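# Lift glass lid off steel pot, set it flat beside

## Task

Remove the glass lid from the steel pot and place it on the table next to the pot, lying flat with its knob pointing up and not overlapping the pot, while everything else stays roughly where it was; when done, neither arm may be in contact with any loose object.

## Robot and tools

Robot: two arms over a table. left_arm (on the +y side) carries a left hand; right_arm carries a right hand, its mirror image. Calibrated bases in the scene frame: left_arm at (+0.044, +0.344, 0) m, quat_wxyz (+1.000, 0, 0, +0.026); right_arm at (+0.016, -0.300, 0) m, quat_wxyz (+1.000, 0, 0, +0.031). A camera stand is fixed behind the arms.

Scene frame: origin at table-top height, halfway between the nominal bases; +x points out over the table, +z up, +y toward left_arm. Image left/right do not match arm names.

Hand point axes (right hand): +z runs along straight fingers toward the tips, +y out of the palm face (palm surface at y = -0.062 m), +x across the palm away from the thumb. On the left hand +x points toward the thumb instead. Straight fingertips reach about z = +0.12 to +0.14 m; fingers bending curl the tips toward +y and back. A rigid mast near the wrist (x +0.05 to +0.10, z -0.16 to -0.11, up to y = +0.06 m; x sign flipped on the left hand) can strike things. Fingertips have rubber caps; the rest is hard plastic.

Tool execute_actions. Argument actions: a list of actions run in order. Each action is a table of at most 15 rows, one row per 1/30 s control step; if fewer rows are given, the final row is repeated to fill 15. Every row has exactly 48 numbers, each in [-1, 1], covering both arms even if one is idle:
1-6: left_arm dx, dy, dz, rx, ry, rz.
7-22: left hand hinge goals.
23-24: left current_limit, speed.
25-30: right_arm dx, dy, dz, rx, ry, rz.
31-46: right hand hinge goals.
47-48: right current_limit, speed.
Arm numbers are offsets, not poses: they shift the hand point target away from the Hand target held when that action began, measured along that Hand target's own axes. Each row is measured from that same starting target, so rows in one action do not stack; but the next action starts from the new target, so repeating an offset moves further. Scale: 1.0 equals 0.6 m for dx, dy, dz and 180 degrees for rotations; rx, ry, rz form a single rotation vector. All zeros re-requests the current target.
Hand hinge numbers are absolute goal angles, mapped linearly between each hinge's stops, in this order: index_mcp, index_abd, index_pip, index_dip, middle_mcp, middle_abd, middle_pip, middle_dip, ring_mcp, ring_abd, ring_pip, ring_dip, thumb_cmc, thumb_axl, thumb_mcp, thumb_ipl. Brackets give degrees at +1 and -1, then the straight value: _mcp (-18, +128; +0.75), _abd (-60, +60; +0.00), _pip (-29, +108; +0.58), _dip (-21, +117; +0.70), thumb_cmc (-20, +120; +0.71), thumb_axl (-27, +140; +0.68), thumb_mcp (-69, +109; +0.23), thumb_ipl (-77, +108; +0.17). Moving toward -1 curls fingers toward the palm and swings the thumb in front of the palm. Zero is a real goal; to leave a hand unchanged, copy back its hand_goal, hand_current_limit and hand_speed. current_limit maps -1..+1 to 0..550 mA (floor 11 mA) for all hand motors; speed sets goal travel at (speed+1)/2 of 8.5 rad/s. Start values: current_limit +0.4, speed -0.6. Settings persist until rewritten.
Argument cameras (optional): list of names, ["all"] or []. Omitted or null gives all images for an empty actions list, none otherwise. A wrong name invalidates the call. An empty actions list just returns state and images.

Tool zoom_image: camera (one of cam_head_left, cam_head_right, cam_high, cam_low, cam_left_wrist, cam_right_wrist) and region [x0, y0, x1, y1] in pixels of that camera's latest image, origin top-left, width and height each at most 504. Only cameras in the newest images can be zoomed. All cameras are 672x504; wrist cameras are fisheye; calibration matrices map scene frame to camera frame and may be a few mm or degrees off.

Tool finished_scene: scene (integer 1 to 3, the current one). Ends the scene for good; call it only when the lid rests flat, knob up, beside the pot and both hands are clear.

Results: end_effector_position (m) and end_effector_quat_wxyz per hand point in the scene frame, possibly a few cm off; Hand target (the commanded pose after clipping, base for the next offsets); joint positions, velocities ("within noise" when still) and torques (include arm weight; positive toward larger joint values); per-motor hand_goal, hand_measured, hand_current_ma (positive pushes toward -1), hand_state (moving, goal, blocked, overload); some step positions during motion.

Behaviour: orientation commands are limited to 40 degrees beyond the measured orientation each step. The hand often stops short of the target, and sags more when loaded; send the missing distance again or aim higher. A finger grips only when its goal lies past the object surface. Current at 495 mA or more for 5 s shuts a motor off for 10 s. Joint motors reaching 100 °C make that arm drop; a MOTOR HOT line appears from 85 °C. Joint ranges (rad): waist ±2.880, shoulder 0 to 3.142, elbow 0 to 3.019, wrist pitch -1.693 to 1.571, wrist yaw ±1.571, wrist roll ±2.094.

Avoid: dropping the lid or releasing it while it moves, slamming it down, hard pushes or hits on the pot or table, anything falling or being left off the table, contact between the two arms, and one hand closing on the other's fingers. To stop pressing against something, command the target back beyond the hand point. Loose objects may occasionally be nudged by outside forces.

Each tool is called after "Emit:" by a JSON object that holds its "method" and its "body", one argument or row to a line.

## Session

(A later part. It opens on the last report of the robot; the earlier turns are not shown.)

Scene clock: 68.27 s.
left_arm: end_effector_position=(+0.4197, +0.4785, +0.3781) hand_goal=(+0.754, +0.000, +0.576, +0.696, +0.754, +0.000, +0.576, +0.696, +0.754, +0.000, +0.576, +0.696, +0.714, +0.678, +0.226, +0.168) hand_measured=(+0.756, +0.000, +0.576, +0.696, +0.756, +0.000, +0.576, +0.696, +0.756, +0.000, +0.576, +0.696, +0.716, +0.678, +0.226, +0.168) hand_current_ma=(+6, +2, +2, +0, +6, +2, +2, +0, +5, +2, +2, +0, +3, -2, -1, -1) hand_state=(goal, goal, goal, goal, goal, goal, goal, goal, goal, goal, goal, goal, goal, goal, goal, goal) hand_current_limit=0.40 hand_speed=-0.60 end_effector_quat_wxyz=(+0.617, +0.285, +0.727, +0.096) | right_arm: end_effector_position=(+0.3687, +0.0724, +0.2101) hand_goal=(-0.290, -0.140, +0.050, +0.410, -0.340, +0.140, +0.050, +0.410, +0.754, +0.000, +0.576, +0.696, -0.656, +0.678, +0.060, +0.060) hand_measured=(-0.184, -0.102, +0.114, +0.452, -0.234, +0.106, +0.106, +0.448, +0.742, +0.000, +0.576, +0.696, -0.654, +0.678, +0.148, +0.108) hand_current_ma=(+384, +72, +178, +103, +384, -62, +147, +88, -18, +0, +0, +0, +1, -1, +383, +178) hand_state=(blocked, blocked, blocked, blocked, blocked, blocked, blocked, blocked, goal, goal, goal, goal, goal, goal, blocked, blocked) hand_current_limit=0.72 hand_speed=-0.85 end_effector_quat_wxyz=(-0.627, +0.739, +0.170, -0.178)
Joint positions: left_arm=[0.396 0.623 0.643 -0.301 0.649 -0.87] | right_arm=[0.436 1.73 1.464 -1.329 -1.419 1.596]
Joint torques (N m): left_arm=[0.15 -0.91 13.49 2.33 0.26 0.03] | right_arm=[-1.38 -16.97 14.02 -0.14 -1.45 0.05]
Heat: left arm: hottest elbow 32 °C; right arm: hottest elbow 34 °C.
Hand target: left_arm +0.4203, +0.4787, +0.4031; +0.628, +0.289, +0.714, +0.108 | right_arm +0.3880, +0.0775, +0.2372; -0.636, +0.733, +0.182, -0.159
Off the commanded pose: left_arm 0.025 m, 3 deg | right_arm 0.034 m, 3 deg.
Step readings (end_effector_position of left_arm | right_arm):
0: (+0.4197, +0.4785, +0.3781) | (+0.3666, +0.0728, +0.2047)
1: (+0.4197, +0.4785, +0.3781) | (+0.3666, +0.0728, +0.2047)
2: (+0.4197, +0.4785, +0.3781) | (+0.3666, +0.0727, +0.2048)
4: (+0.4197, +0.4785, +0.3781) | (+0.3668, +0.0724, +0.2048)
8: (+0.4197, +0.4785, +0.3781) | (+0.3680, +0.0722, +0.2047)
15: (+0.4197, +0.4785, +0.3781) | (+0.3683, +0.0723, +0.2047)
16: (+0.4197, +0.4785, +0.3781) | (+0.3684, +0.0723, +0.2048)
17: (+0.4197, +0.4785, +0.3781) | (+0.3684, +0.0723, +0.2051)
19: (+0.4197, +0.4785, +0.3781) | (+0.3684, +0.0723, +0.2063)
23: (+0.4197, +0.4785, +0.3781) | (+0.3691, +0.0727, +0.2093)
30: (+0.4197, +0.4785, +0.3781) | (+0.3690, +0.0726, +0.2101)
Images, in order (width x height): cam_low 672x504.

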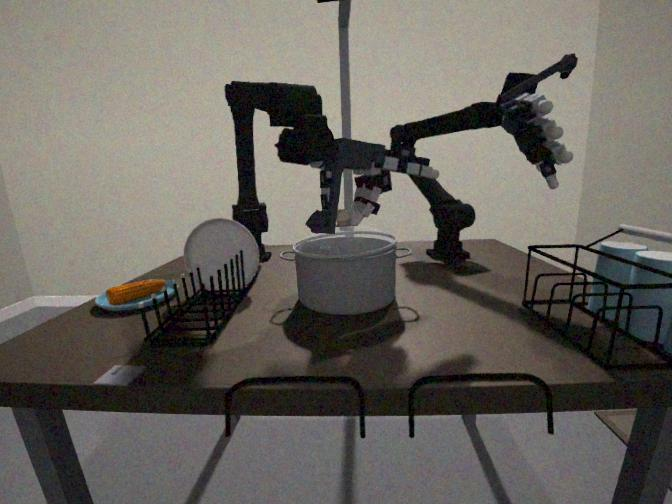

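Emit:
{"method": "execute_actions", "body": {
  "actions": [
    [[0,0,0,0,0,0,0.754,0,0.576,0.696,0.754,0,0.576,0.696,0.754,0,0.576,0.696,0.714,0.678,0.226,0.168,0.4,-0.6,0,-0.016,-0.003,0,0,0,-0.31,-0.14,0.05,0.41,-0.36,0.14,0.05,0.41,0.754,0,0.576,0.696,-0.657,0.678,0.03,0.04,0.72,-0.85]],
    [[0,0,0,0,0,0,0.754,0,0.576,0.696,0.754,0,0.576,0.696,0.754,0,0.576,0.696,0.714,0.678,0.226,0.168,0.4,-0.6,0,-0.016,-0.003,0,0,0,-0.31,-0.14,0.05,0.41,-0.36,0.14,0.05,0.41,0.754,0,0.576,0.696,-0.657,0.678,0.03,0.04,0.72,-0.85]],
    [[0,0,0,0,0,0,0.754,0,0.576,0.696,0.754,0,0.576,0.696,0.754,0,0.576,0.696,0.714,0.678,0.226,0.168,0.4,-0.6,0,-0.016,-0.003,0,0,0,-0.31,-0.14,0.05,0.41,-0.36,0.14,0.05,0.41,0.754,0,0.576,0.696,-0.657,0.678,0.03,0.04,0.72,-0.85]]
  ],
  "cameras": ["cam_low"]
}}

Emit:
{"method": "zoom_image", "body": {
  "camera": "cam_low",
  "region": [290, 160, 410, 260]
}}

Scene clock: 71.63 s.
left_arm: end_effector_position=(+0.4197, +0.4785, +0.3781) hand_goal=(+0.754, +0.000, +0.576, +0.696, +0.754, +0.000, +0.576, +0.696, +0.754, +0.000, +0.576, +0.696, +0.714, +0.678, +0.226, +0.168) hand_measured=(+0.756, +0.000, +0.576, +0.696, +0.756, +0.000, +0.576, +0.696, +0.756, +0.000, +0.576, +0.696, +0.716, +0.678, +0.226, +0.168) hand_current_ma=(+6, +2, +2, +0, +6, +2, +2, +0, +5, +2, +2, +0, +3, -2, -1, -1) hand_state=(goal, goal, goal, goal, goal, goal, goal, goal, goal, goal, goal, goal, goal, goal, goal, goal) hand_current_limit=0.40 hand_speed=-0.60 end_effector_quat_wxyz=(+0.617, +0.285, +0.727, +0.096) | right_arm: end_effector_position=(+0.3695, +0.0723, +0.2267) hand_goal=(-0.310, -0.140, +0.050, +0.410, -0.360, +0.140, +0.050, +0.410, +0.754, +0.000, +0.576, +0.696, -0.656, +0.678, +0.030, +0.040) hand_measured=(-0.186, -0.102, +0.114, +0.452, -0.238, +0.106, +0.106, +0.448, +0.742, +0.000, +0.576, +0.696, -0.648, +0.680, +0.146, +0.104) hand_current_ma=(+473, +72, +178, +103, +457, -62, +147, +88, -18, +0, +0, +0, +12, +2, +473, +264) hand_state=(blocked, blocked, blocked, blocked, blocked, blocked, blocked, blocked, goal, goal, goal, goal, goal, goal, blocked, blocked) hand_current_limit=0.72 hand_speed=-0.85 end_effector_quat_wxyz=(-0.623, +0.741, +0.167, -0.185)
Joint positions: left_arm=[0.396 0.623 0.643 -0.301 0.649 -0.87] | right_arm=[0.436 1.735 1.515 -1.419 -1.416 1.569]
Joint torques (N m): left_arm=[0.32 -0.79 13.46 2.29 0.26 0.03] | right_arm=[-1.38 -18.37 14.89 -0.21 -1.59 0.12]
Heat: left arm: hottest elbow 32 °C; right arm: hottest elbow 34 °C.
Hand target: left_arm +0.4203, +0.4787, +0.4031; +0.628, +0.289, +0.714, +0.108 | right_arm +0.3886, +0.0763, +0.2664; -0.636, +0.733, +0.182, -0.159
Off the commanded pose: left_arm 0.025 m, 3 deg | right_arm 0.044 m, 4 deg.
Step readings (end_effector_position of left_arm | right_arm):
0: (+0.4197, +0.4785, +0.3781) | (+0.3687, +0.0724, +0.2101)
1: (+0.4197, +0.4785, +0.3781) | (+0.3687, +0.0724, +0.2102)
2: (+0.4197, +0.4785, +0.3781) | (+0.3687, +0.0724, +0.2105)
4: (+0.4197, +0.4785, +0.3781) | (+0.3685, +0.0722, +0.2111)
8: (+0.4197, +0.4785, +0.3781) | (+0.3684, +0.0720, +0.2113)
15: (+0.4197, +0.4785, +0.3781) | (+0.3684, +0.0719, +0.2112)
16: (+0.4197, +0.4785, +0.3781) | (+0.3684, +0.0719, +0.2113)
17: (+0.4197, +0.4785, +0.3781) | (+0.3684, +0.0718, +0.2113)
19: (+0.4197, +0.4785, +0.3781) | (+0.3681, +0.0716, +0.2123)
23: (+0.4197, +0.4785, +0.3781) | (+0.3683, +0.0717, +0.2153)
30: (+0.4197, +0.4785, +0.3781) | (+0.3690, +0.0721, +0.2181)
31: (+0.4197, +0.4785, +0.3781) | (+0.3689, +0.0720, +0.2183)
32: (+0.4197, +0.4785, +0.3781) | (+0.3687, +0.0719, +0.2186)
34: (+0.4197, +0.4785, +0.3781) | (+0.3686, +0.0718, +0.2199)
38: (+0.4197, +0.4785, +0.3781) | (+0.3692, +0.0721, +0.2234)
45: (+0.4197, +0.4785, +0.3781) | (+0.3698, +0.0725, +0.2264)
Images, in order (width x height): cam_low 672x504.

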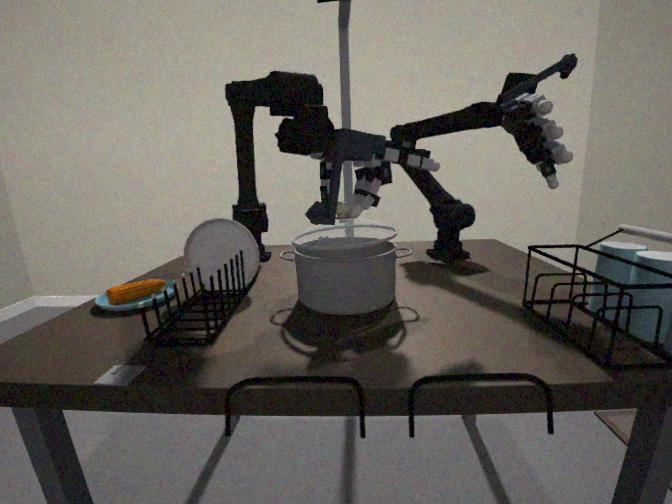

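Scaled by 4.200.

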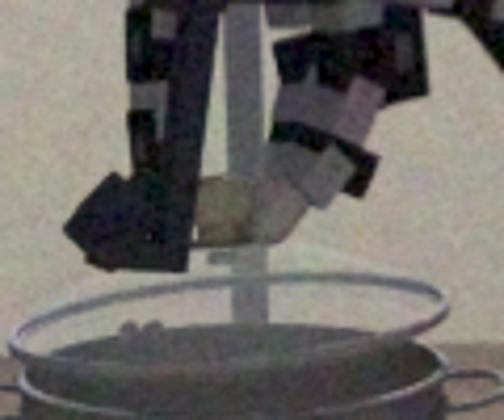

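Emit:
{"method": "execute_actions", "body": {
  "actions": [
    [[0,0,0,0,0,0,0.754,0,0.576,0.696,0.754,0,0.576,0.696,0.754,0,0.576,0.696,0.714,0.678,0.226,0.168,0.4,-0.6,0,-0.016,-0.003,0,0,0,-0.31,-0.14,0.05,0.41,-0.36,0.14,0.05,0.41,0.754,0,0.576,0.696,-0.657,0.678,0.03,0.04,0.72,-0.85]],
    [[0,0,0,0,0,0,0.754,0,0.576,0.696,0.754,0,0.576,0.696,0.754,0,0.576,0.696,0.714,0.678,0.226,0.168,0.4,-0.6,0,-0.016,-0.003,0,0,0,-0.31,-0.14,0.05,0.41,-0.36,0.14,0.05,0.41,0.754,0,0.576,0.696,-0.657,0.678,0.03,0.04,0.72,-0.85]],
    [[0,0,0,0,0,0,0.754,0,0.576,0.696,0.754,0,0.576,0.696,0.754,0,0.576,0.696,0.714,0.678,0.226,0.168,0.4,-0.6,0,-0.016,-0.003,0,0,0,-0.31,-0.14,0.05,0.41,-0.36,0.14,0.05,0.41,0.754,0,0.576,0.696,-0.657,0.678,0.03,0.04,0.72,-0.85]]
  ],
  "cameras": ["cam_low","cam_head_left","cam_high"]
}}

Emit:
{"method": "zoom_image", "body": {
  "camera": "cam_low",
  "region": [280, 140, 420, 260]
}}

Emit:
{"method": "zoom_image", "body": {
  "camera": "cam_head_left",
  "region": [310, 160, 440, 290]
}}

Scene clock: 75.00 s.
left_arm: end_effector_position=(+0.4197, +0.4785, +0.3781) hand_goal=(+0.754, +0.000, +0.576, +0.696, +0.754, +0.000, +0.576, +0.696, +0.754, +0.000, +0.576, +0.696, +0.714, +0.678, +0.226, +0.168) hand_measured=(+0.756, +0.000, +0.576, +0.696, +0.756, +0.000, +0.576, +0.696, +0.756, +0.000, +0.576, +0.696, +0.716, +0.678, +0.226, +0.168) hand_current_ma=(+6, +2, +2, +0, +6, +2, +2, +0, +5, +2, +2, +0, +3, -2, -1, -1) hand_state=(goal, goal, goal, goal, goal, goal, goal, goal, goal, goal, goal, goal, goal, goal, goal, goal) hand_current_limit=0.40 hand_speed=-0.60 end_effector_quat_wxyz=(+0.617, +0.285, +0.727, +0.096) | right_arm: end_effector_position=(+0.3719, +0.0733, +0.2538) hand_goal=(-0.310, -0.140, +0.050, +0.410, -0.360, +0.140, +0.050, +0.410, +0.754, +0.000, +0.576, +0.696, -0.656, +0.678, +0.030, +0.040) hand_measured=(-0.186, -0.102, +0.114, +0.452, -0.238, +0.106, +0.106, +0.448, +0.742, +0.000, +0.576, +0.696, -0.648, +0.680, +0.146, +0.104) hand_current_ma=(+473, +72, +178, +103, +457, -62, +147, +88, -18, +0, +0, +0, +12, +2, +473, +264) hand_state=(blocked, blocked, blocked, blocked, blocked, blocked, blocked, blocked, goal, goal, goal, goal, goal, goal, blocked, blocked) hand_current_limit=0.72 hand_speed=-0.85 end_effector_quat_wxyz=(-0.623, +0.741, +0.166, -0.187)
Joint positions: left_arm=[0.396 0.623 0.643 -0.301 0.649 -0.87] | right_arm=[0.436 1.735 1.587 -1.511 -1.416 1.551]
Joint torques (N m): left_arm=[0.32 -0.73 13.48 2.28 0.25 0.03] | right_arm=[-1.38 -18.61 14.98 -0.39 -1.6 0.12]
Heat: left arm: hottest elbow 32 °C; right arm: hottest elbow 35 °C.
Hand target: left_arm +0.4203, +0.4787, +0.4031; +0.628, +0.289, +0.714, +0.108 | right_arm +0.3892, +0.0752, +0.2958; -0.636, +0.733, +0.182, -0.159
Off the commanded pose: left_arm 0.025 m, 3 deg | right_arm 0.046 m, 4 deg.
Step readings (end_effector_position of left_arm | right_arm):
0: (+0.4197, +0.4785, +0.3781) | (+0.3695, +0.0723, +0.2267)
1: (+0.4197, +0.4785, +0.3781) | (+0.3695, +0.0723, +0.2267)
2: (+0.4197, +0.4785, +0.3781) | (+0.3695, +0.0723, +0.2272)
4: (+0.4197, +0.4785, +0.3781) | (+0.3693, +0.0722, +0.2282)
8: (+0.4197, +0.4785, +0.3781) | (+0.3700, +0.0726, +0.2321)
15: (+0.4197, +0.4785, +0.3781) | (+0.3706, +0.0729, +0.2352)
16: (+0.4197, +0.4785, +0.3781) | (+0.3705, +0.0728, +0.2354)
17: (+0.4197, +0.4785, +0.3781) | (+0.3704, +0.0727, +0.2358)
19: (+0.4197, +0.4785, +0.3781) | (+0.3702, +0.0727, +0.2371)
23: (+0.4197, +0.4785, +0.3781) | (+0.3708, +0.0730, +0.2408)
30: (+0.4197, +0.4785, +0.3781) | (+0.3713, +0.0732, +0.2440)
31: (+0.4197, +0.4785, +0.3781) | (+0.3713, +0.0732, +0.2442)
32: (+0.4197, +0.4785, +0.3781) | (+0.3711, +0.0731, +0.2447)
34: (+0.4197, +0.4785, +0.3781) | (+0.3709, +0.0730, +0.2459)
38: (+0.4197, +0.4785, +0.3781) | (+0.3716, +0.0734, +0.2499)
45: (+0.4197, +0.4785, +0.3781) | (+0.3722, +0.0735, +0.2533)
Images, in order (width x height): cam_head_left 672x504, cam_high 672x504, cam_low 672x504.

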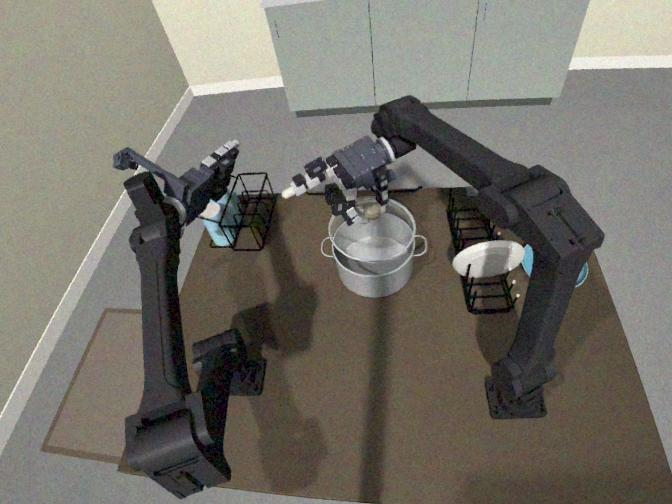

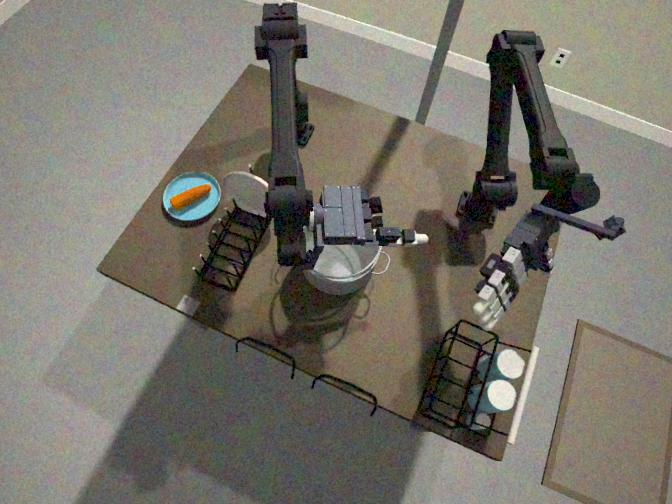

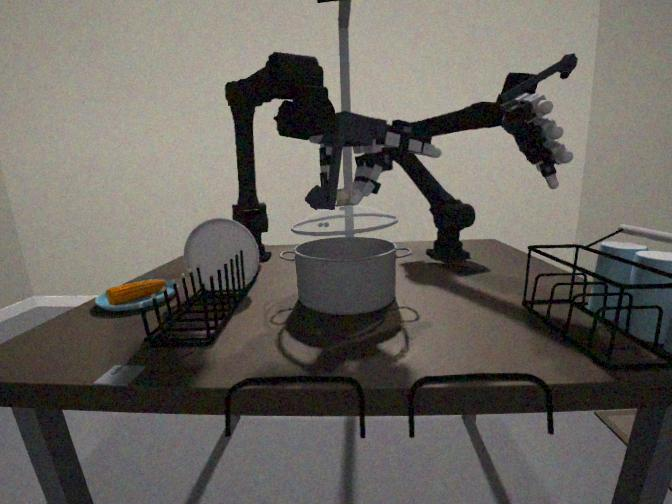

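Scaled by 3.600.

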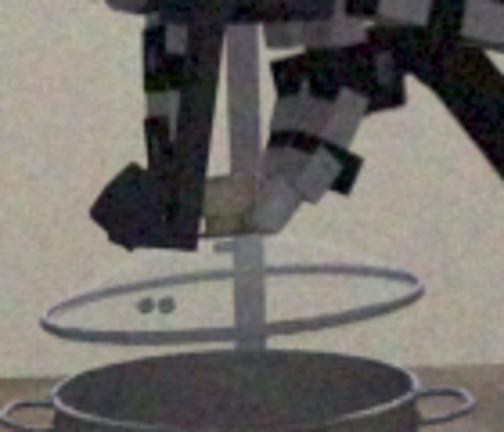

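Scaled by 3.877.

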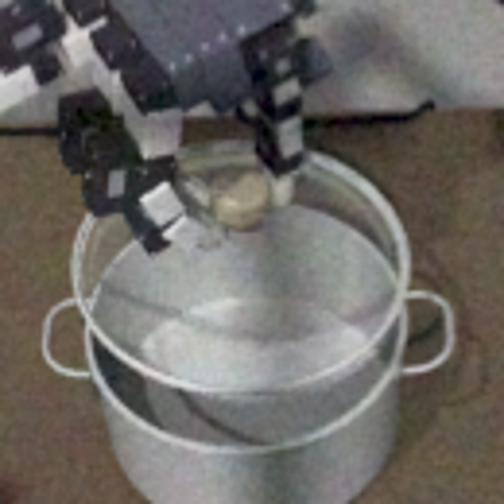

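Emit:
{"method": "execute_actions", "body": {
  "actions": [
    [[0,0,0,0,0,0,0.754,0,0.576,0.696,0.754,0,0.576,0.696,0.754,0,0.576,0.696,0.714,0.678,0.226,0.168,0.4,-0.6,-0.015,-0.0012,0.0082,-0.0012,-0.0043,-0.0006,-0.31,-0.14,0.05,0.41,-0.36,0.14,0.05,0.41,0.754,0,0.576,0.696,-0.657,0.678,0.03,0.04,0.72,-0.85]],
    [[0,0,0,0,0,0,0.754,0,0.576,0.696,0.754,0,0.576,0.696,0.754,0,0.576,0.696,0.714,0.678,0.226,0.168,0.4,-0.6,-0.0288,-0.0023,0.0164,-0.0024,-0.0086,-0.0012,-0.31,-0.14,0.05,0.41,-0.36,0.14,0.05,0.41,0.754,0,0.576,0.696,-0.657,0.678,0.03,0.04,0.72,-0.85]],
    [[0,0,0,0,0,0,0.754,0,0.576,0.696,0.754,0,0.576,0.696,0.754,0,0.576,0.696,0.714,0.678,0.226,0.168,0.4,-0.6,-0.0288,-0.0023,0.0164,-0.0024,-0.0086,-0.0012,-0.31,-0.14,0.05,0.41,-0.36,0.14,0.05,0.41,0.754,0,0.576,0.696,-0.657,0.678,0.03,0.04,0.72,-0.85]],
    [[0,0,0,0,0,0,0.754,0,0.576,0.696,0.754,0,0.576,0.696,0.754,0,0.576,0.696,0.714,0.678,0.226,0.168,0.4,-0.6,-0.0288,-0.0023,0.0164,-0.0024,-0.0086,-0.0012,-0.31,-0.14,0.05,0.41,-0.36,0.14,0.05,0.41,0.754,0,0.576,0.696,-0.657,0.678,0.03,0.04,0.72,-0.85]]
  ],
  "cameras": ["cam_low","cam_head_left"]
}}

Emit:
{"method": "zoom_image", "body": {
  "camera": "cam_low",
  "region": [280, 140, 440, 260]
}}

Scene clock: 84.77 s.
left_arm: end_effector_position=(+0.4197, +0.4785, +0.3781) hand_goal=(+0.754, +0.000, +0.576, +0.696, +0.754, +0.000, +0.576, +0.696, +0.754, +0.000, +0.576, +0.696, +0.714, +0.678, +0.226, +0.168) hand_measured=(+0.756, +0.000, +0.576, +0.696, +0.756, +0.000, +0.576, +0.696, +0.756, +0.000, +0.576, +0.696, +0.716, +0.678, +0.226, +0.168) hand_current_ma=(+6, +2, +2, +0, +6, +2, +2, +0, +5, +2, +2, +0, +3, -2, -1, -1) hand_state=(goal, goal, goal, goal, goal, goal, goal, goal, goal, goal, goal, goal, goal, goal, goal, goal) hand_current_limit=0.40 hand_speed=-0.60 end_effector_quat_wxyz=(+0.617, +0.285, +0.727, +0.096) | right_arm: end_effector_position=(+0.3321, +0.0742, +0.2692) hand_goal=(-0.310, -0.140, +0.050, +0.410, -0.360, +0.140, +0.050, +0.410, +0.754, +0.000, +0.576, +0.696, -0.656, +0.678, +0.030, +0.040) hand_measured=(-0.186, -0.102, +0.114, +0.452, -0.240, +0.106, +0.106, +0.448, +0.742, +0.000, +0.576, +0.696, -0.646, +0.680, +0.146, +0.104) hand_current_ma=(+473, +71, +178, +103, +456, -62, +147, +88, -18, +0, +0, +0, +15, +2, +473, +264) hand_state=(blocked, blocked, blocked, blocked, blocked, blocked, blocked, blocked, goal, goal, goal, goal, goal, goal, blocked, blocked) hand_current_limit=0.72 hand_speed=-0.85 end_effector_quat_wxyz=(-0.612, +0.738, +0.208, -0.192)
Joint positions: left_arm=[0.396 0.623 0.643 -0.301 0.649 -0.87] | right_arm=[0.486 1.674 1.557 -1.626 -1.39 1.426]
Joint torques (N m): left_arm=[0.21 -0.62 13.48 2.3 0.25 0.04] | right_arm=[0.67 -19.49 9.07 -0.44 -1.54 0.11]
Heat: left arm: hottest elbow 33 °C; right arm: hottest elbow 35 °C.
Hand target: left_arm +0.4203, +0.4787, +0.4031; +0.628, +0.289, +0.714, +0.108 | right_arm +0.3192, +0.0750, +0.2956; -0.619, +0.731, +0.218, -0.187
Off the commanded pose: left_arm 0.025 m, 3 deg | right_arm 0.029 m, 2 deg.
Step readings (end_effector_position of left_arm | right_arm):
0: (+0.4197, +0.4785, +0.3781) | (+0.3720, +0.0734, +0.2538)
1: (+0.4197, +0.4785, +0.3781) | (+0.3720, +0.0734, +0.2538)
2: (+0.4197, +0.4785, +0.3781) | (+0.3719, +0.0733, +0.2538)
4: (+0.4197, +0.4785, +0.3781) | (+0.3714, +0.0729, +0.2537)
8: (+0.4197, +0.4785, +0.3781) | (+0.3704, +0.0722, +0.2537)
15: (+0.4197, +0.4785, +0.3781) | (+0.3697, +0.0718, +0.2537)
16: (+0.4197, +0.4785, +0.3781) | (+0.3697, +0.0717, +0.2537)
17: (+0.4197, +0.4785, +0.3781) | (+0.3695, +0.0715, +0.2536)
19: (+0.4197, +0.4785, +0.3781) | (+0.3689, +0.0708, +0.2532)
23: (+0.4197, +0.4785, +0.3781) | (+0.3675, +0.0696, +0.2534)
30: (+0.4197, +0.4785, +0.3781) | (+0.3661, +0.0688, +0.2549)
31: (+0.4197, +0.4785, +0.3781) | (+0.3661, +0.0687, +0.2551)
32: (+0.4197, +0.4785, +0.3781) | (+0.3653, +0.0690, +0.2553)
34: (+0.4197, +0.4785, +0.3781) | (+0.3640, +0.0690, +0.2560)
38: (+0.4197, +0.4785, +0.3781) | (+0.3580, +0.0711, +0.2615)
45: (+0.4197, +0.4785, +0.3781) | (+0.3499, +0.0736, +0.2691)
46: (+0.4197, +0.4785, +0.3781) | (+0.3499, +0.0736, +0.2691)
47: (+0.4197, +0.4785, +0.3781) | (+0.3495, +0.0737, +0.2689)
49: (+0.4197, +0.4785, +0.3781) | (+0.3473, +0.0730, +0.2673)
53: (+0.4197, +0.4785, +0.3781) | (+0.3392, +0.0718, +0.2656)
60: (+0.4197, +0.4785, +0.3781) | (+0.3323, +0.0743, +0.2686)
Images, in order (width x height): cam_head_left 672x504, cam_low 672x504.

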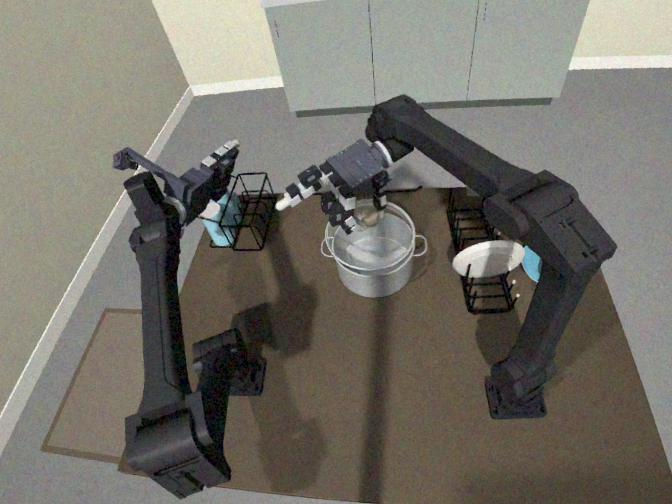

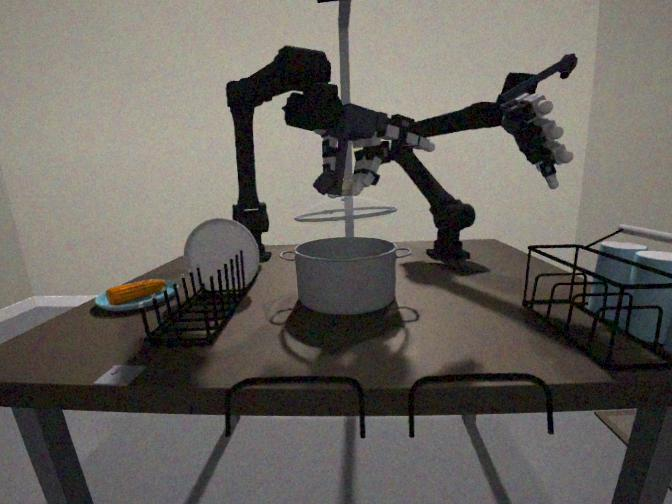

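Scaled by 3.150.

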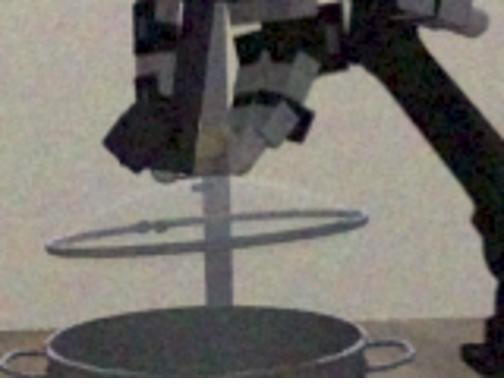

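Emit:
{"method": "execute_actions", "body": {
  "actions": [
    [[0,0,0,0,0,0,0.754,0,0.576,0.696,0.754,0,0.576,0.696,0.754,0,0.576,0.696,0.714,0.678,0.226,0.168,0.4,-0.6,-0.0288,-0.0023,0.0164,-0.0024,-0.0086,-0.0012,-0.31,-0.14,0.05,0.41,-0.36,0.14,0.05,0.41,0.754,0,0.576,0.696,-0.657,0.678,0.03,0.04,0.72,-0.85]],
    [[0,0,0,0,0,0,0.754,0,0.576,0.696,0.754,0,0.576,0.696,0.754,0,0.576,0.696,0.714,0.678,0.226,0.168,0.4,-0.6,-0.0288,-0.0023,0.0164,-0.0024,-0.0086,-0.0012,-0.31,-0.14,0.05,0.41,-0.36,0.14,0.05,0.41,0.754,0,0.576,0.696,-0.657,0.678,0.03,0.04,0.72,-0.85]],
    [[0,0,0,0,0,0,0.754,0,0.576,0.696,0.754,0,0.576,0.696,0.754,0,0.576,0.696,0.714,0.678,0.226,0.168,0.4,-0.6,-0.0288,-0.0023,0.0164,-0.0024,-0.0086,-0.0012,-0.31,-0.14,0.05,0.41,-0.36,0.14,0.05,0.41,0.754,0,0.576,0.696,-0.657,0.678,0.03,0.04,0.72,-0.85]],
    [[0,0,0,0,0,0,0.754,0,0.576,0.696,0.754,0,0.576,0.696,0.754,0,0.576,0.696,0.714,0.678,0.226,0.168,0.4,-0.6,-0.0288,-0.0023,0.0164,-0.0024,-0.0086,-0.0012,-0.31,-0.14,0.05,0.41,-0.36,0.14,0.05,0.41,0.754,0,0.576,0.696,-0.657,0.678,0.03,0.04,0.72,-0.85]],
    [[0,0,0,0,0,0,0.754,0,0.576,0.696,0.754,0,0.576,0.696,0.754,0,0.576,0.696,0.714,0.678,0.226,0.168,0.4,-0.6,-0.0288,-0.0023,0.0164,-0.0024,-0.0086,-0.0012,-0.31,-0.14,0.05,0.41,-0.36,0.14,0.05,0.41,0.754,0,0.576,0.696,-0.657,0.678,0.03,0.04,0.72,-0.85]]
  ],
  "cameras": ["cam_low","cam_head_left","cam_high"]
}}

Emit:
{"method": "zoom_image", "body": {
  "camera": "cam_low",
  "region": [280, 120, 440, 260]
}}

Scene clock: 89.70 s.
left_arm: end_effector_position=(+0.4197, +0.4785, +0.3781) hand_goal=(+0.754, +0.000, +0.576, +0.696, +0.754, +0.000, +0.576, +0.696, +0.754, +0.000, +0.576, +0.696, +0.714, +0.678, +0.226, +0.168) hand_measured=(+0.756, +0.000, +0.576, +0.696, +0.756, +0.000, +0.576, +0.696, +0.756, +0.000, +0.576, +0.696, +0.716, +0.678, +0.226, +0.168) hand_current_ma=(+6, +2, +2, +0, +6, +2, +2, +0, +5, +2, +2, +0, +3, -2, -1, -1) hand_state=(goal, goal, goal, goal, goal, goal, goal, goal, goal, goal, goal, goal, goal, goal, goal, goal) hand_current_limit=0.40 hand_speed=-0.60 end_effector_quat_wxyz=(+0.617, +0.285, +0.727, +0.096) | right_arm: end_effector_position=(+0.2321, +0.0643, +0.2736) hand_goal=(-0.310, -0.140, +0.050, +0.410, -0.360, +0.140, +0.050, +0.410, +0.754, +0.000, +0.576, +0.696, -0.656, +0.678, +0.030, +0.040) hand_measured=(-0.186, -0.104, +0.114, +0.452, -0.240, +0.106, +0.106, +0.448, +0.742, +0.000, +0.576, +0.696, -0.644, +0.680, +0.146, +0.104) hand_current_ma=(+473, +68, +178, +103, +449, -62, +147, +88, -18, +0, +0, +0, +20, +2, +473, +264) hand_state=(blocked, blocked, blocked, blocked, blocked, blocked, blocked, blocked, goal, goal, goal, goal, goal, goal, blocked, blocked) hand_current_limit=0.72 hand_speed=-0.85 end_effector_quat_wxyz=(-0.585, +0.732, +0.266, -0.227)
Joint positions: left_arm=[0.396 0.623 0.643 -0.301 0.649 -0.87] | right_arm=[0.611 1.503 1.378 -1.653 -1.353 1.381]
Joint torques (N m): left_arm=[0.21 -0.91 13.49 2.3 0.27 0.03] | right_arm=[0.91 -15.91 8.92 -0.18 -1.46 0.22]
Heat: left arm: hottest elbow 33 °C; right arm: hottest elbow 35 °C.
Hand target: left_arm +0.4203, +0.4787, +0.4031; +0.628, +0.289, +0.714, +0.108 | right_arm +0.2203, +0.0634, +0.2939; -0.590, +0.727, +0.270, -0.226
Off the commanded pose: left_arm 0.025 m, 3 deg | right_arm 0.023 m, 1 deg.
Step readings (end_effector_position of left_arm | right_arm):
0: (+0.4197, +0.4785, +0.3781) | (+0.3322, +0.0742, +0.2692)
1: (+0.4197, +0.4785, +0.3781) | (+0.3322, +0.0742, +0.2692)
2: (+0.4197, +0.4785, +0.3781) | (+0.3315, +0.0741, +0.2688)
4: (+0.4197, +0.4785, +0.3781) | (+0.3284, +0.0730, +0.2672)
8: (+0.4197, +0.4785, +0.3781) | (+0.3186, +0.0711, +0.2664)
15: (+0.4197, +0.4785, +0.3781) | (+0.3118, +0.0733, +0.2703)
16: (+0.4197, +0.4785, +0.3781) | (+0.3117, +0.0732, +0.2704)
17: (+0.4197, +0.4785, +0.3781) | (+0.3109, +0.0731, +0.2704)
19: (+0.4197, +0.4785, +0.3781) | (+0.3079, +0.0718, +0.2692)
23: (+0.4197, +0.4785, +0.3781) | (+0.2984, +0.0700, +0.2682)
30: (+0.4197, +0.4785, +0.3781) | (+0.2917, +0.0719, +0.2711)
31: (+0.4197, +0.4785, +0.3781) | (+0.2916, +0.0719, +0.2714)
32: (+0.4197, +0.4785, +0.3781) | (+0.2908, +0.0717, +0.2713)
34: (+0.4197, +0.4785, +0.3781) | (+0.2879, +0.0703, +0.2699)
38: (+0.4197, +0.4785, +0.3781) | (+0.2784, +0.0682, +0.2689)
45: (+0.4197, +0.4785, +0.3781) | (+0.2718, +0.0699, +0.2721)
46: (+0.4197, +0.4785, +0.3781) | (+0.2716, +0.0698, +0.2723)
47: (+0.4197, +0.4785, +0.3781) | (+0.2708, +0.0696, +0.2721)
49: (+0.4197, +0.4785, +0.3781) | (+0.2677, +0.0682, +0.2707)
53: (+0.4197, +0.4785, +0.3781) | (+0.2582, +0.0661, +0.2696)
60: (+0.4197, +0.4785, +0.3781) | (+0.2519, +0.0674, +0.2728)
61: (+0.4197, +0.4785, +0.3781) | (+0.2518, +0.0673, +0.2729)
62: (+0.4197, +0.4785, +0.3781) | (+0.2509, +0.0672, +0.2729)
64: (+0.4197, +0.4785, +0.3781) | (+0.2479, +0.0655, +0.2715)
68: (+0.4197, +0.4785, +0.3781) | (+0.2382, +0.0633, +0.2702)
75: (+0.4197, +0.4785, +0.3781) | (+0.2322, +0.0644, +0.2734)
Images, in order (width x height): cam_head_left 672x504, cam_high 672x504, cam_low 672x504.

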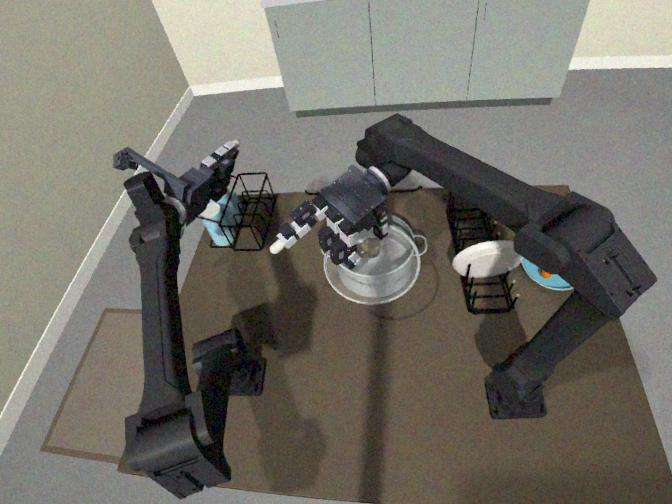

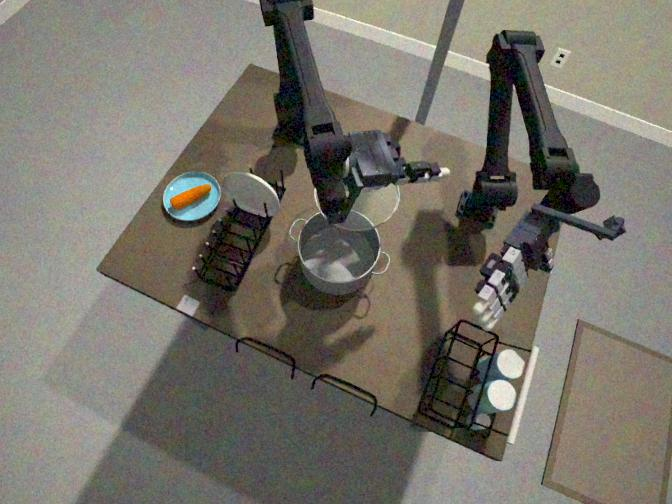

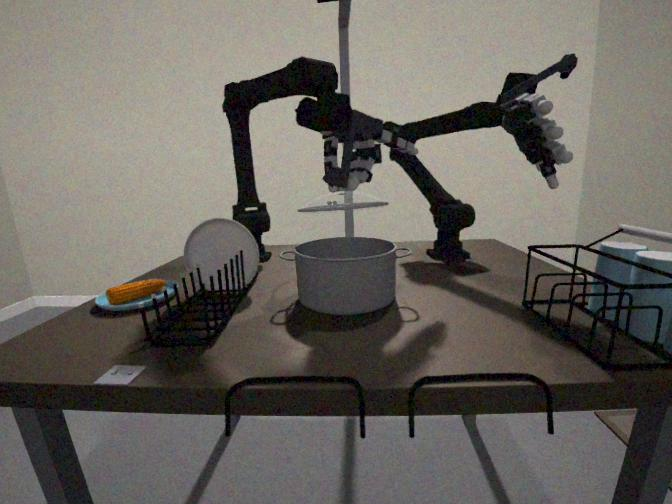

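Scaled by 3.150.

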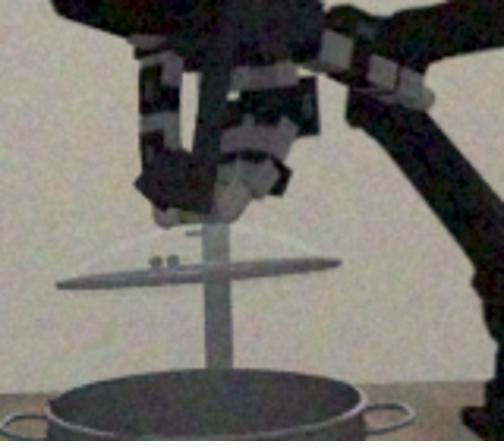

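Emit:
{"method": "zoom_image", "body": {
  "camera": "cam_head_left",
  "region": [300, 180, 450, 320]
}}

Emit:
{"method": "zoom_image", "body": {
  "camera": "cam_low",
  "region": [290, 170, 400, 240]
}}

Scaled by 3.360.

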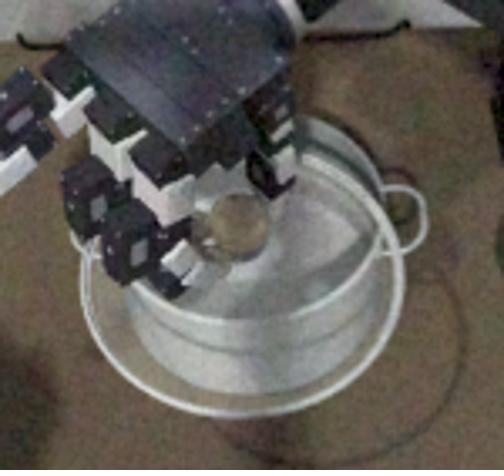

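Scaled by 4.582.

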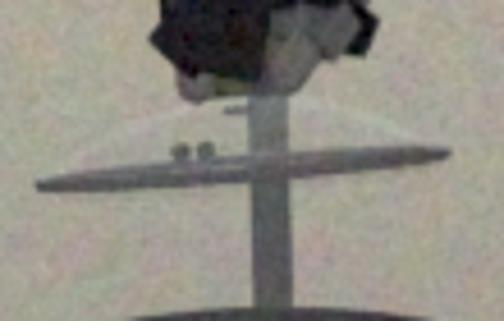

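Emit:
{"method": "execute_actions", "body": {
  "actions": [
    [[0,0,0,0,0,0,0.754,0,0.576,0.696,0.754,0,0.576,0.696,0.754,0,0.576,0.696,0.714,0.678,0.226,0.168,0.4,-0.6,-0.0275,-0.0038,0.0182,0.0009,-0.0076,0.0051,-0.31,-0.14,0.05,0.41,-0.36,0.14,0.05,0.41,0.754,0,0.576,0.696,-0.657,0.678,0.03,0.04,0.72,-0.85]],
    [[0,0,0,0,0,0,0.754,0,0.576,0.696,0.754,0,0.576,0.696,0.754,0,0.576,0.696,0.714,0.678,0.226,0.168,0.4,-0.6,-0.0275,-0.0038,0.0182,0.0009,-0.0076,0.0051,-0.31,-0.14,0.05,0.41,-0.36,0.14,0.05,0.41,0.754,0,0.576,0.696,-0.657,0.678,0.03,0.04,0.72,-0.85]],
    [[0,0,0,0,0,0,0.754,0,0.576,0.696,0.754,0,0.576,0.696,0.754,0,0.576,0.696,0.714,0.678,0.226,0.168,0.4,-0.6,-0.0275,-0.0038,0.0182,0.0009,-0.0076,0.0051,-0.31,-0.14,0.05,0.41,-0.36,0.14,0.05,0.41,0.754,0,0.576,0.696,-0.657,0.678,0.03,0.04,0.72,-0.85]],
    [[0,0,0,0,0,0,0.754,0,0.576,0.696,0.754,0,0.576,0.696,0.754,0,0.576,0.696,0.714,0.678,0.226,0.168,0.4,-0.6,-0.0275,-0.0038,0.0182,0.0009,-0.0076,0.0051,-0.31,-0.14,0.05,0.41,-0.36,0.14,0.05,0.41,0.754,0,0.576,0.696,-0.657,0.678,0.03,0.04,0.72,-0.85]],
    [[0,0,0,0,0,0,0.754,0,0.576,0.696,0.754,0,0.576,0.696,0.754,0,0.576,0.696,0.714,0.678,0.226,0.168,0.4,-0.6,-0.0275,-0.0038,0.0182,0.0009,-0.0076,0.0051,-0.31,-0.14,0.05,0.41,-0.36,0.14,0.05,0.41,0.754,0,0.576,0.696,-0.657,0.678,0.03,0.04,0.72,-0.85]]
  ],
  "cameras": ["cam_low","cam_head_left","cam_high"]
}}

Emit:
{"method": "zoom_image", "body": {
  "camera": "cam_low",
  "region": [280, 120, 440, 260]
}}

Emit:
{"method": "zoom_image", "body": {
  "camera": "cam_head_left",
  "region": [270, 200, 450, 370]
}}

Scene clock: 99.67 s.
left_arm: end_effector_position=(+0.4197, +0.4785, +0.3781) hand_goal=(+0.754, +0.000, +0.576, +0.696, +0.754, +0.000, +0.576, +0.696, +0.754, +0.000, +0.576, +0.696, +0.714, +0.678, +0.226, +0.168) hand_measured=(+0.756, +0.000, +0.576, +0.696, +0.756, +0.000, +0.576, +0.696, +0.756, +0.000, +0.576, +0.696, +0.716, +0.678, +0.226, +0.168) hand_current_ma=(+6, +2, +2, +0, +6, +2, +2, +0, +5, +2, +2, +0, +3, -2, -1, -1) hand_state=(goal, goal, goal, goal, goal, goal, goal, goal, goal, goal, goal, goal, goal, goal, goal, goal) hand_current_limit=0.40 hand_speed=-0.60 end_effector_quat_wxyz=(+0.617, +0.285, +0.727, +0.096) | right_arm: end_effector_position=(+0.1326, +0.0485, +0.2826) hand_goal=(-0.310, -0.140, +0.050, +0.410, -0.360, +0.140, +0.050, +0.410, +0.754, +0.000, +0.576, +0.696, -0.656, +0.678, +0.030, +0.040) hand_measured=(-0.186, -0.104, +0.114, +0.452, -0.240, +0.106, +0.106, +0.448, +0.742, +0.000, +0.576, +0.696, -0.644, +0.680, +0.146, +0.104) hand_current_ma=(+473, +66, +178, +103, +447, -62, +147, +88, -18, +0, +0, +0, +20, +2, +473, +264) hand_state=(blocked, blocked, blocked, blocked, blocked, blocked, blocked, blocked, goal, goal, goal, goal, goal, goal, blocked, blocked) hand_current_limit=0.72 hand_speed=-0.85 end_effector_quat_wxyz=(-0.562, +0.723, +0.272, -0.294)
Joint positions: left_arm=[0.396 0.623 0.643 -0.301 0.649 -0.87] | right_arm=[0.755 1.337 1.219 -1.573 -1.374 1.57]
Joint torques (N m): left_arm=[0.15 -0.85 13.46 2.29 0.25 0.03] | right_arm=[0.85 -12.75 8.9 0.38 -1.64 0.29]
Heat: left arm: hottest elbow 34 °C; right arm: hottest elbow 35 °C.
Hand target: left_arm +0.4203, +0.4787, +0.4031; +0.628, +0.289, +0.714, +0.108 | right_arm +0.1224, +0.0472, +0.2985; -0.569, +0.718, +0.274, -0.294
Off the commanded pose: left_arm 0.025 m, 3 deg | right_arm 0.019 m, 1 deg.
Step readings (end_effector_position of left_arm | right_arm):
0: (+0.4197, +0.4785, +0.3781) | (+0.2321, +0.0643, +0.2736)
1: (+0.4197, +0.4785, +0.3781) | (+0.2321, +0.0643, +0.2736)
2: (+0.4197, +0.4785, +0.3781) | (+0.2312, +0.0642, +0.2733)
4: (+0.4197, +0.4785, +0.3781) | (+0.2281, +0.0629, +0.2721)
8: (+0.4197, +0.4785, +0.3781) | (+0.2182, +0.0610, +0.2709)
15: (+0.4197, +0.4785, +0.3781) | (+0.2118, +0.0612, +0.2740)
16: (+0.4197, +0.4785, +0.3781) | (+0.2117, +0.0611, +0.2743)
17: (+0.4197, +0.4785, +0.3781) | (+0.2107, +0.0610, +0.2742)
19: (+0.4197, +0.4785, +0.3781) | (+0.2075, +0.0595, +0.2735)
23: (+0.4197, +0.4785, +0.3781) | (+0.1973, +0.0572, +0.2729)
30: (+0.4197, +0.4785, +0.3781) | (+0.1907, +0.0576, +0.2762)
31: (+0.4197, +0.4785, +0.3781) | (+0.1907, +0.0576, +0.2764)
32: (+0.4197, +0.4785, +0.3781) | (+0.1900, +0.0576, +0.2763)
34: (+0.4197, +0.4785, +0.3781) | (+0.1874, +0.0566, +0.2753)
38: (+0.4197, +0.4785, +0.3781) | (+0.1771, +0.0542, +0.2748)
45: (+0.4197, +0.4785, +0.3781) | (+0.1711, +0.0548, +0.2780)
46: (+0.4197, +0.4785, +0.3781) | (+0.1711, +0.0549, +0.2781)
47: (+0.4197, +0.4785, +0.3781) | (+0.1704, +0.0549, +0.2780)
49: (+0.4197, +0.4785, +0.3781) | (+0.1679, +0.0539, +0.2771)
53: (+0.4197, +0.4785, +0.3781) | (+0.1576, +0.0512, +0.2766)
60: (+0.4197, +0.4785, +0.3781) | (+0.1515, +0.0516, +0.2799)
61: (+0.4197, +0.4785, +0.3781) | (+0.1516, +0.0517, +0.2800)
62: (+0.4197, +0.4785, +0.3781) | (+0.1509, +0.0517, +0.2800)
64: (+0.4197, +0.4785, +0.3781) | (+0.1484, +0.0507, +0.2792)
68: (+0.4197, +0.4785, +0.3781) | (+0.1381, +0.0479, +0.2790)
75: (+0.4197, +0.4785, +0.3781) | (+0.1323, +0.0481, +0.2823)
Images, in order (width x height): cam_head_left 672x504, cam_high 672x504, cam_low 672x504.

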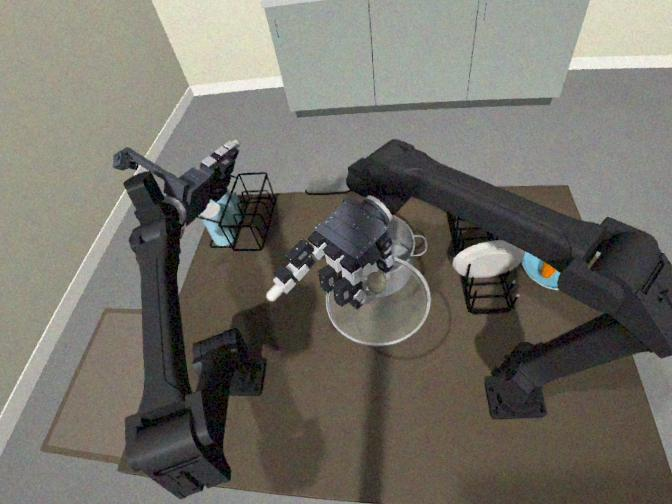

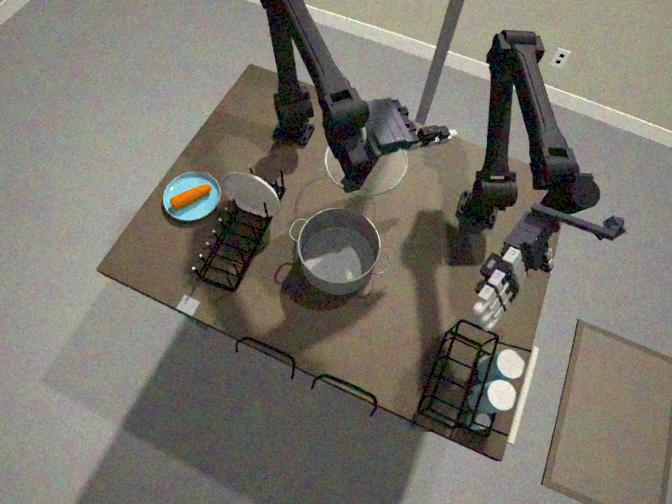

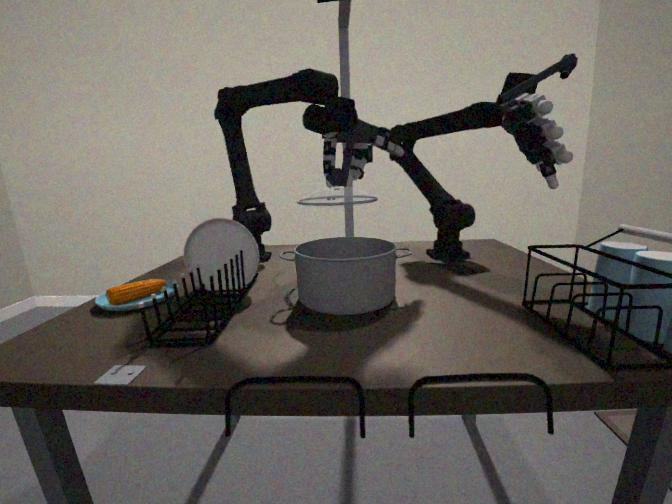

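Scaled by 3.150.

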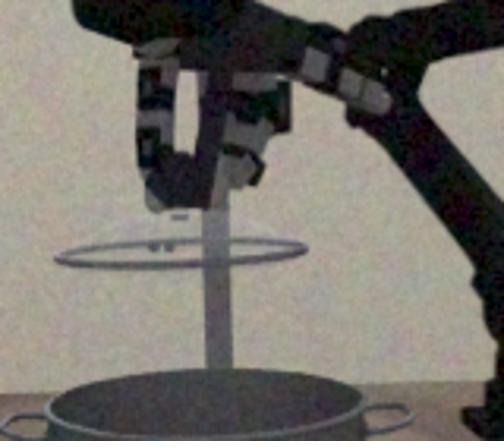

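Scaled by 2.800.

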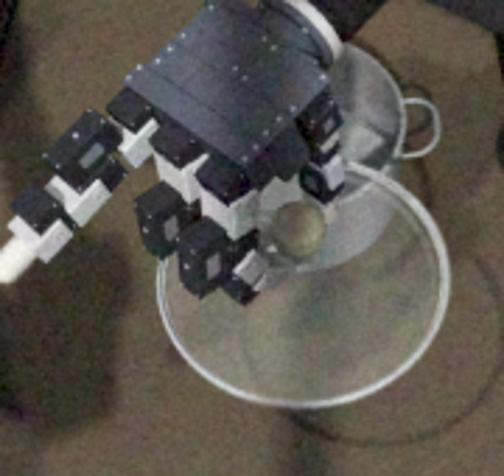

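Emit:
{"method": "execute_actions", "body": {
  "actions": [
    [[0,0,0,0,0,0,0.754,0,0.576,0.696,0.754,0,0.576,0.696,0.754,0,0.576,0.696,0.714,0.678,0.226,0.168,0.4,-0.6,-0.0245,0,0.0155,-0.0028,-0.0056,0.0013,-0.31,-0.14,0.05,0.41,-0.36,0.14,0.05,0.41,0.754,0,0.576,0.696,-0.657,0.678,0.03,0.04,0.72,-0.85]],
    [[0,0,0,0,0,0,0.754,0,0.576,0.696,0.754,0,0.576,0.696,0.754,0,0.576,0.696,0.714,0.678,0.226,0.168,0.4,-0.6,-0.0245,0,0.0155,-0.0028,-0.0056,0.0013,-0.31,-0.14,0.05,0.41,-0.36,0.14,0.05,0.41,0.754,0,0.576,0.696,-0.657,0.678,0.03,0.04,0.72,-0.85]],
    [[0,0,0,0,0,0,0.754,0,0.576,0.696,0.754,0,0.576,0.696,0.754,0,0.576,0.696,0.714,0.678,0.226,0.168,0.4,-0.6,-0.0245,0,0.0155,-0.0028,-0.0056,0.0013,-0.31,-0.14,0.05,0.41,-0.36,0.14,0.05,0.41,0.754,0,0.576,0.696,-0.657,0.678,0.03,0.04,0.72,-0.85]],
    [[0,0,0,0,0,0,0.754,0,0.576,0.696,0.754,0,0.576,0.696,0.754,0,0.576,0.696,0.714,0.678,0.226,0.168,0.4,-0.6,-0.0245,0,0.0155,-0.0028,-0.0056,0.0013,-0.31,-0.14,0.05,0.41,-0.36,0.14,0.05,0.41,0.754,0,0.576,0.696,-0.657,0.678,0.03,0.04,0.72,-0.85]]
  ],
  "cameras": ["cam_low","cam_head_left","cam_high"]
}}

Emit:
{"method": "zoom_image", "body": {
  "camera": "cam_low",
  "region": [280, 120, 440, 260]
}}

Emit:
{"method": "zoom_image", "body": {
  "camera": "cam_head_left",
  "region": [290, 200, 470, 370]
}}

Emit:
{"method": "zoom_image", "body": {
  "camera": "cam_high",
  "region": [280, 100, 460, 300]
}}

Scene clock: 109.07 s.
left_arm: end_effector_position=(+0.4197, +0.4785, +0.3781) hand_goal=(+0.754, +0.000, +0.576, +0.696, +0.754, +0.000, +0.576, +0.696, +0.754, +0.000, +0.576, +0.696, +0.714, +0.678, +0.226, +0.168) hand_measured=(+0.756, +0.000, +0.576, +0.696, +0.756, +0.000, +0.576, +0.696, +0.756, +0.000, +0.576, +0.696, +0.716, +0.678, +0.226, +0.168) hand_current_ma=(+6, +2, +2, +0, +6, +2, +2, +0, +5, +2, +2, +0, +3, -2, -1, -1) hand_state=(goal, goal, goal, goal, goal, goal, goal, goal, goal, goal, goal, goal, goal, goal, goal, goal) hand_current_limit=0.40 hand_speed=-0.60 end_effector_quat_wxyz=(+0.617, +0.285, +0.727, +0.096) | right_arm: end_effector_position=(+0.0647, +0.0293, +0.2846) hand_goal=(-0.310, -0.140, +0.050, +0.410, -0.360, +0.140, +0.050, +0.410, +0.754, +0.000, +0.576, +0.696, -0.656, +0.678, +0.030, +0.040) hand_measured=(-0.186, -0.106, +0.114, +0.452, -0.240, +0.106, +0.106, +0.448, +0.742, +0.000, +0.576, +0.696, -0.644, +0.680, +0.146, +0.104) hand_current_ma=(+473, +63, +178, +103, +447, -63, +147, +88, -18, +0, +0, +0, +20, +2, +473, +264) hand_state=(blocked, blocked, blocked, blocked, blocked, blocked, blocked, blocked, goal, goal, goal, goal, goal, goal, blocked, blocked) hand_current_limit=0.72 hand_speed=-0.85 end_effector_quat_wxyz=(-0.538, +0.724, +0.291, -0.318)
Joint positions: left_arm=[0.396 0.623 0.643 -0.301 0.649 -0.87] | right_arm=[0.885 1.165 1.084 -1.343 -1.349 1.873]
Joint torques (N m): left_arm=[0.21 -0.85 13.5 2.32 0.25 0.03] | right_arm=[0.97 -9.88 9.44 0.88 -1.45 0.34]
Heat: left arm: hottest elbow 34 °C; right arm: hottest elbow 35 °C.
Hand target: left_arm +0.4203, +0.4787, +0.4031; +0.628, +0.289, +0.714, +0.108 | right_arm +0.0556, +0.0271, +0.2985; -0.543, +0.719, +0.293, -0.319
Off the commanded pose: left_arm 0.025 m, 3 deg | right_arm 0.017 m, 1 deg.
Step readings (end_effector_position of left_arm | right_arm):
0: (+0.4197, +0.4785, +0.3781) | (+0.1326, +0.0484, +0.2826)
1: (+0.4197, +0.4785, +0.3781) | (+0.1325, +0.0483, +0.2826)
2: (+0.4197, +0.4785, +0.3781) | (+0.1317, +0.0483, +0.2821)
4: (+0.4197, +0.4785, +0.3781) | (+0.1295, +0.0474, +0.2807)
8: (+0.4197, +0.4785, +0.3781) | (+0.1202, +0.0446, +0.2800)
15: (+0.4197, +0.4785, +0.3781) | (+0.1151, +0.0441, +0.2838)
16: (+0.4197, +0.4785, +0.3781) | (+0.1152, +0.0442, +0.2841)
17: (+0.4197, +0.4785, +0.3781) | (+0.1146, +0.0443, +0.2837)
19: (+0.4197, +0.4785, +0.3781) | (+0.1126, +0.0434, +0.2820)
23: (+0.4197, +0.4785, +0.3781) | (+0.1034, +0.0402, +0.2806)
30: (+0.4197, +0.4785, +0.3781) | (+0.0982, +0.0394, +0.2841)
31: (+0.4197, +0.4785, +0.3781) | (+0.0983, +0.0396, +0.2842)
32: (+0.4197, +0.4785, +0.3781) | (+0.0977, +0.0397, +0.2839)
34: (+0.4197, +0.4785, +0.3781) | (+0.0958, +0.0388, +0.2822)
38: (+0.4197, +0.4785, +0.3781) | (+0.0868, +0.0358, +0.2811)
45: (+0.4197, +0.4785, +0.3781) | (+0.0815, +0.0345, +0.2845)
46: (+0.4197, +0.4785, +0.3781) | (+0.0814, +0.0347, +0.2848)
47: (+0.4197, +0.4785, +0.3781) | (+0.0809, +0.0347, +0.2844)
49: (+0.4197, +0.4785, +0.3781) | (+0.0787, +0.0337, +0.2828)
53: (+0.4197, +0.4785, +0.3781) | (+0.0702, +0.0309, +0.2818)
60: (+0.4197, +0.4785, +0.3781) | (+0.0646, +0.0291, +0.2850)
Images, in order (width x height): cam_head_left 672x504, cam_high 672x504, cam_low 672x504.

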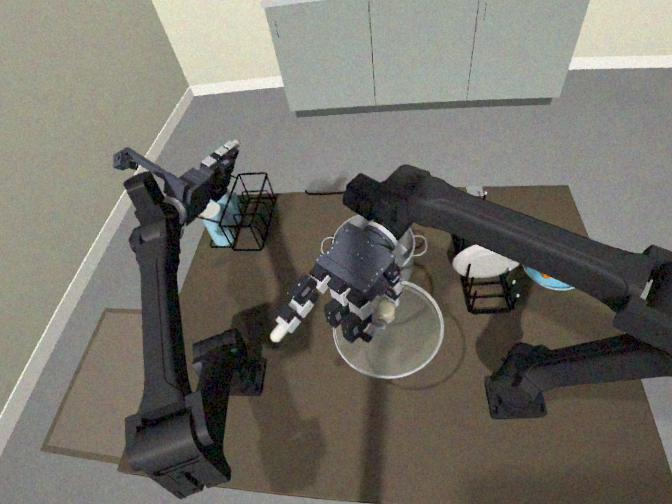

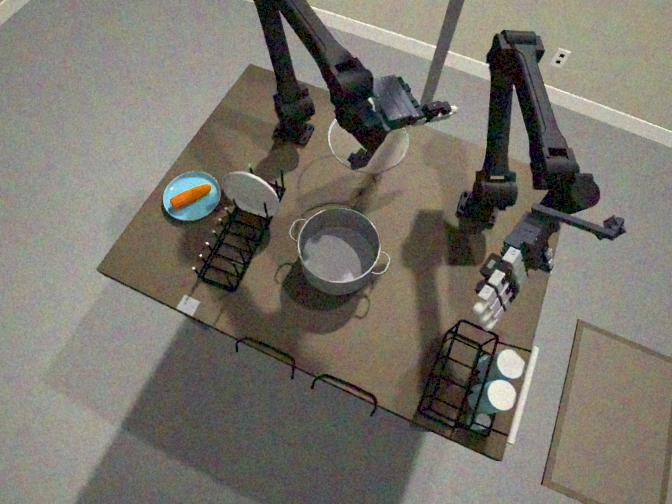

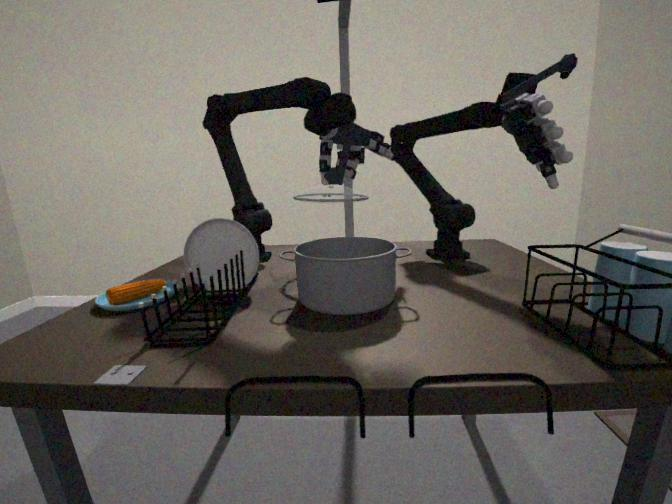

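Scaled by 3.150.

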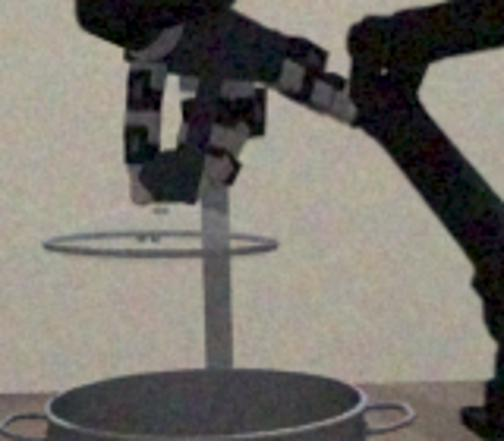

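Scaled by 2.800.

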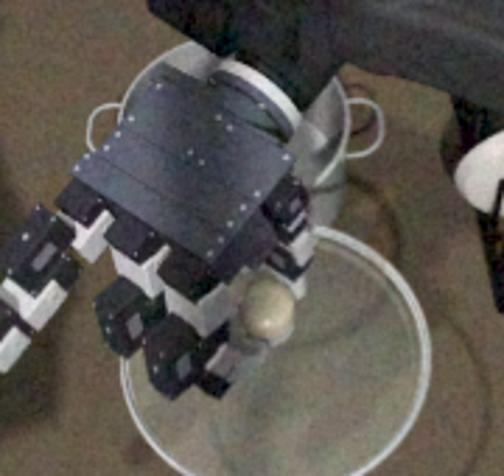

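Scaled by 2.520.

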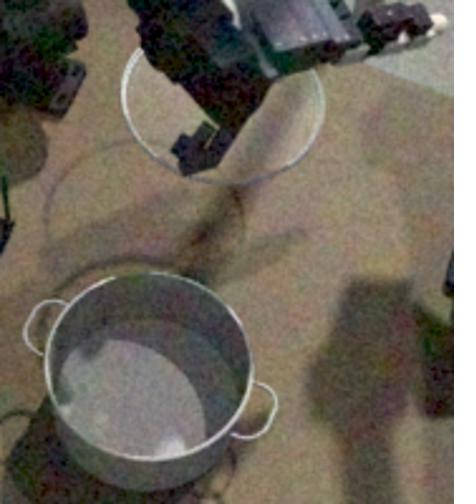

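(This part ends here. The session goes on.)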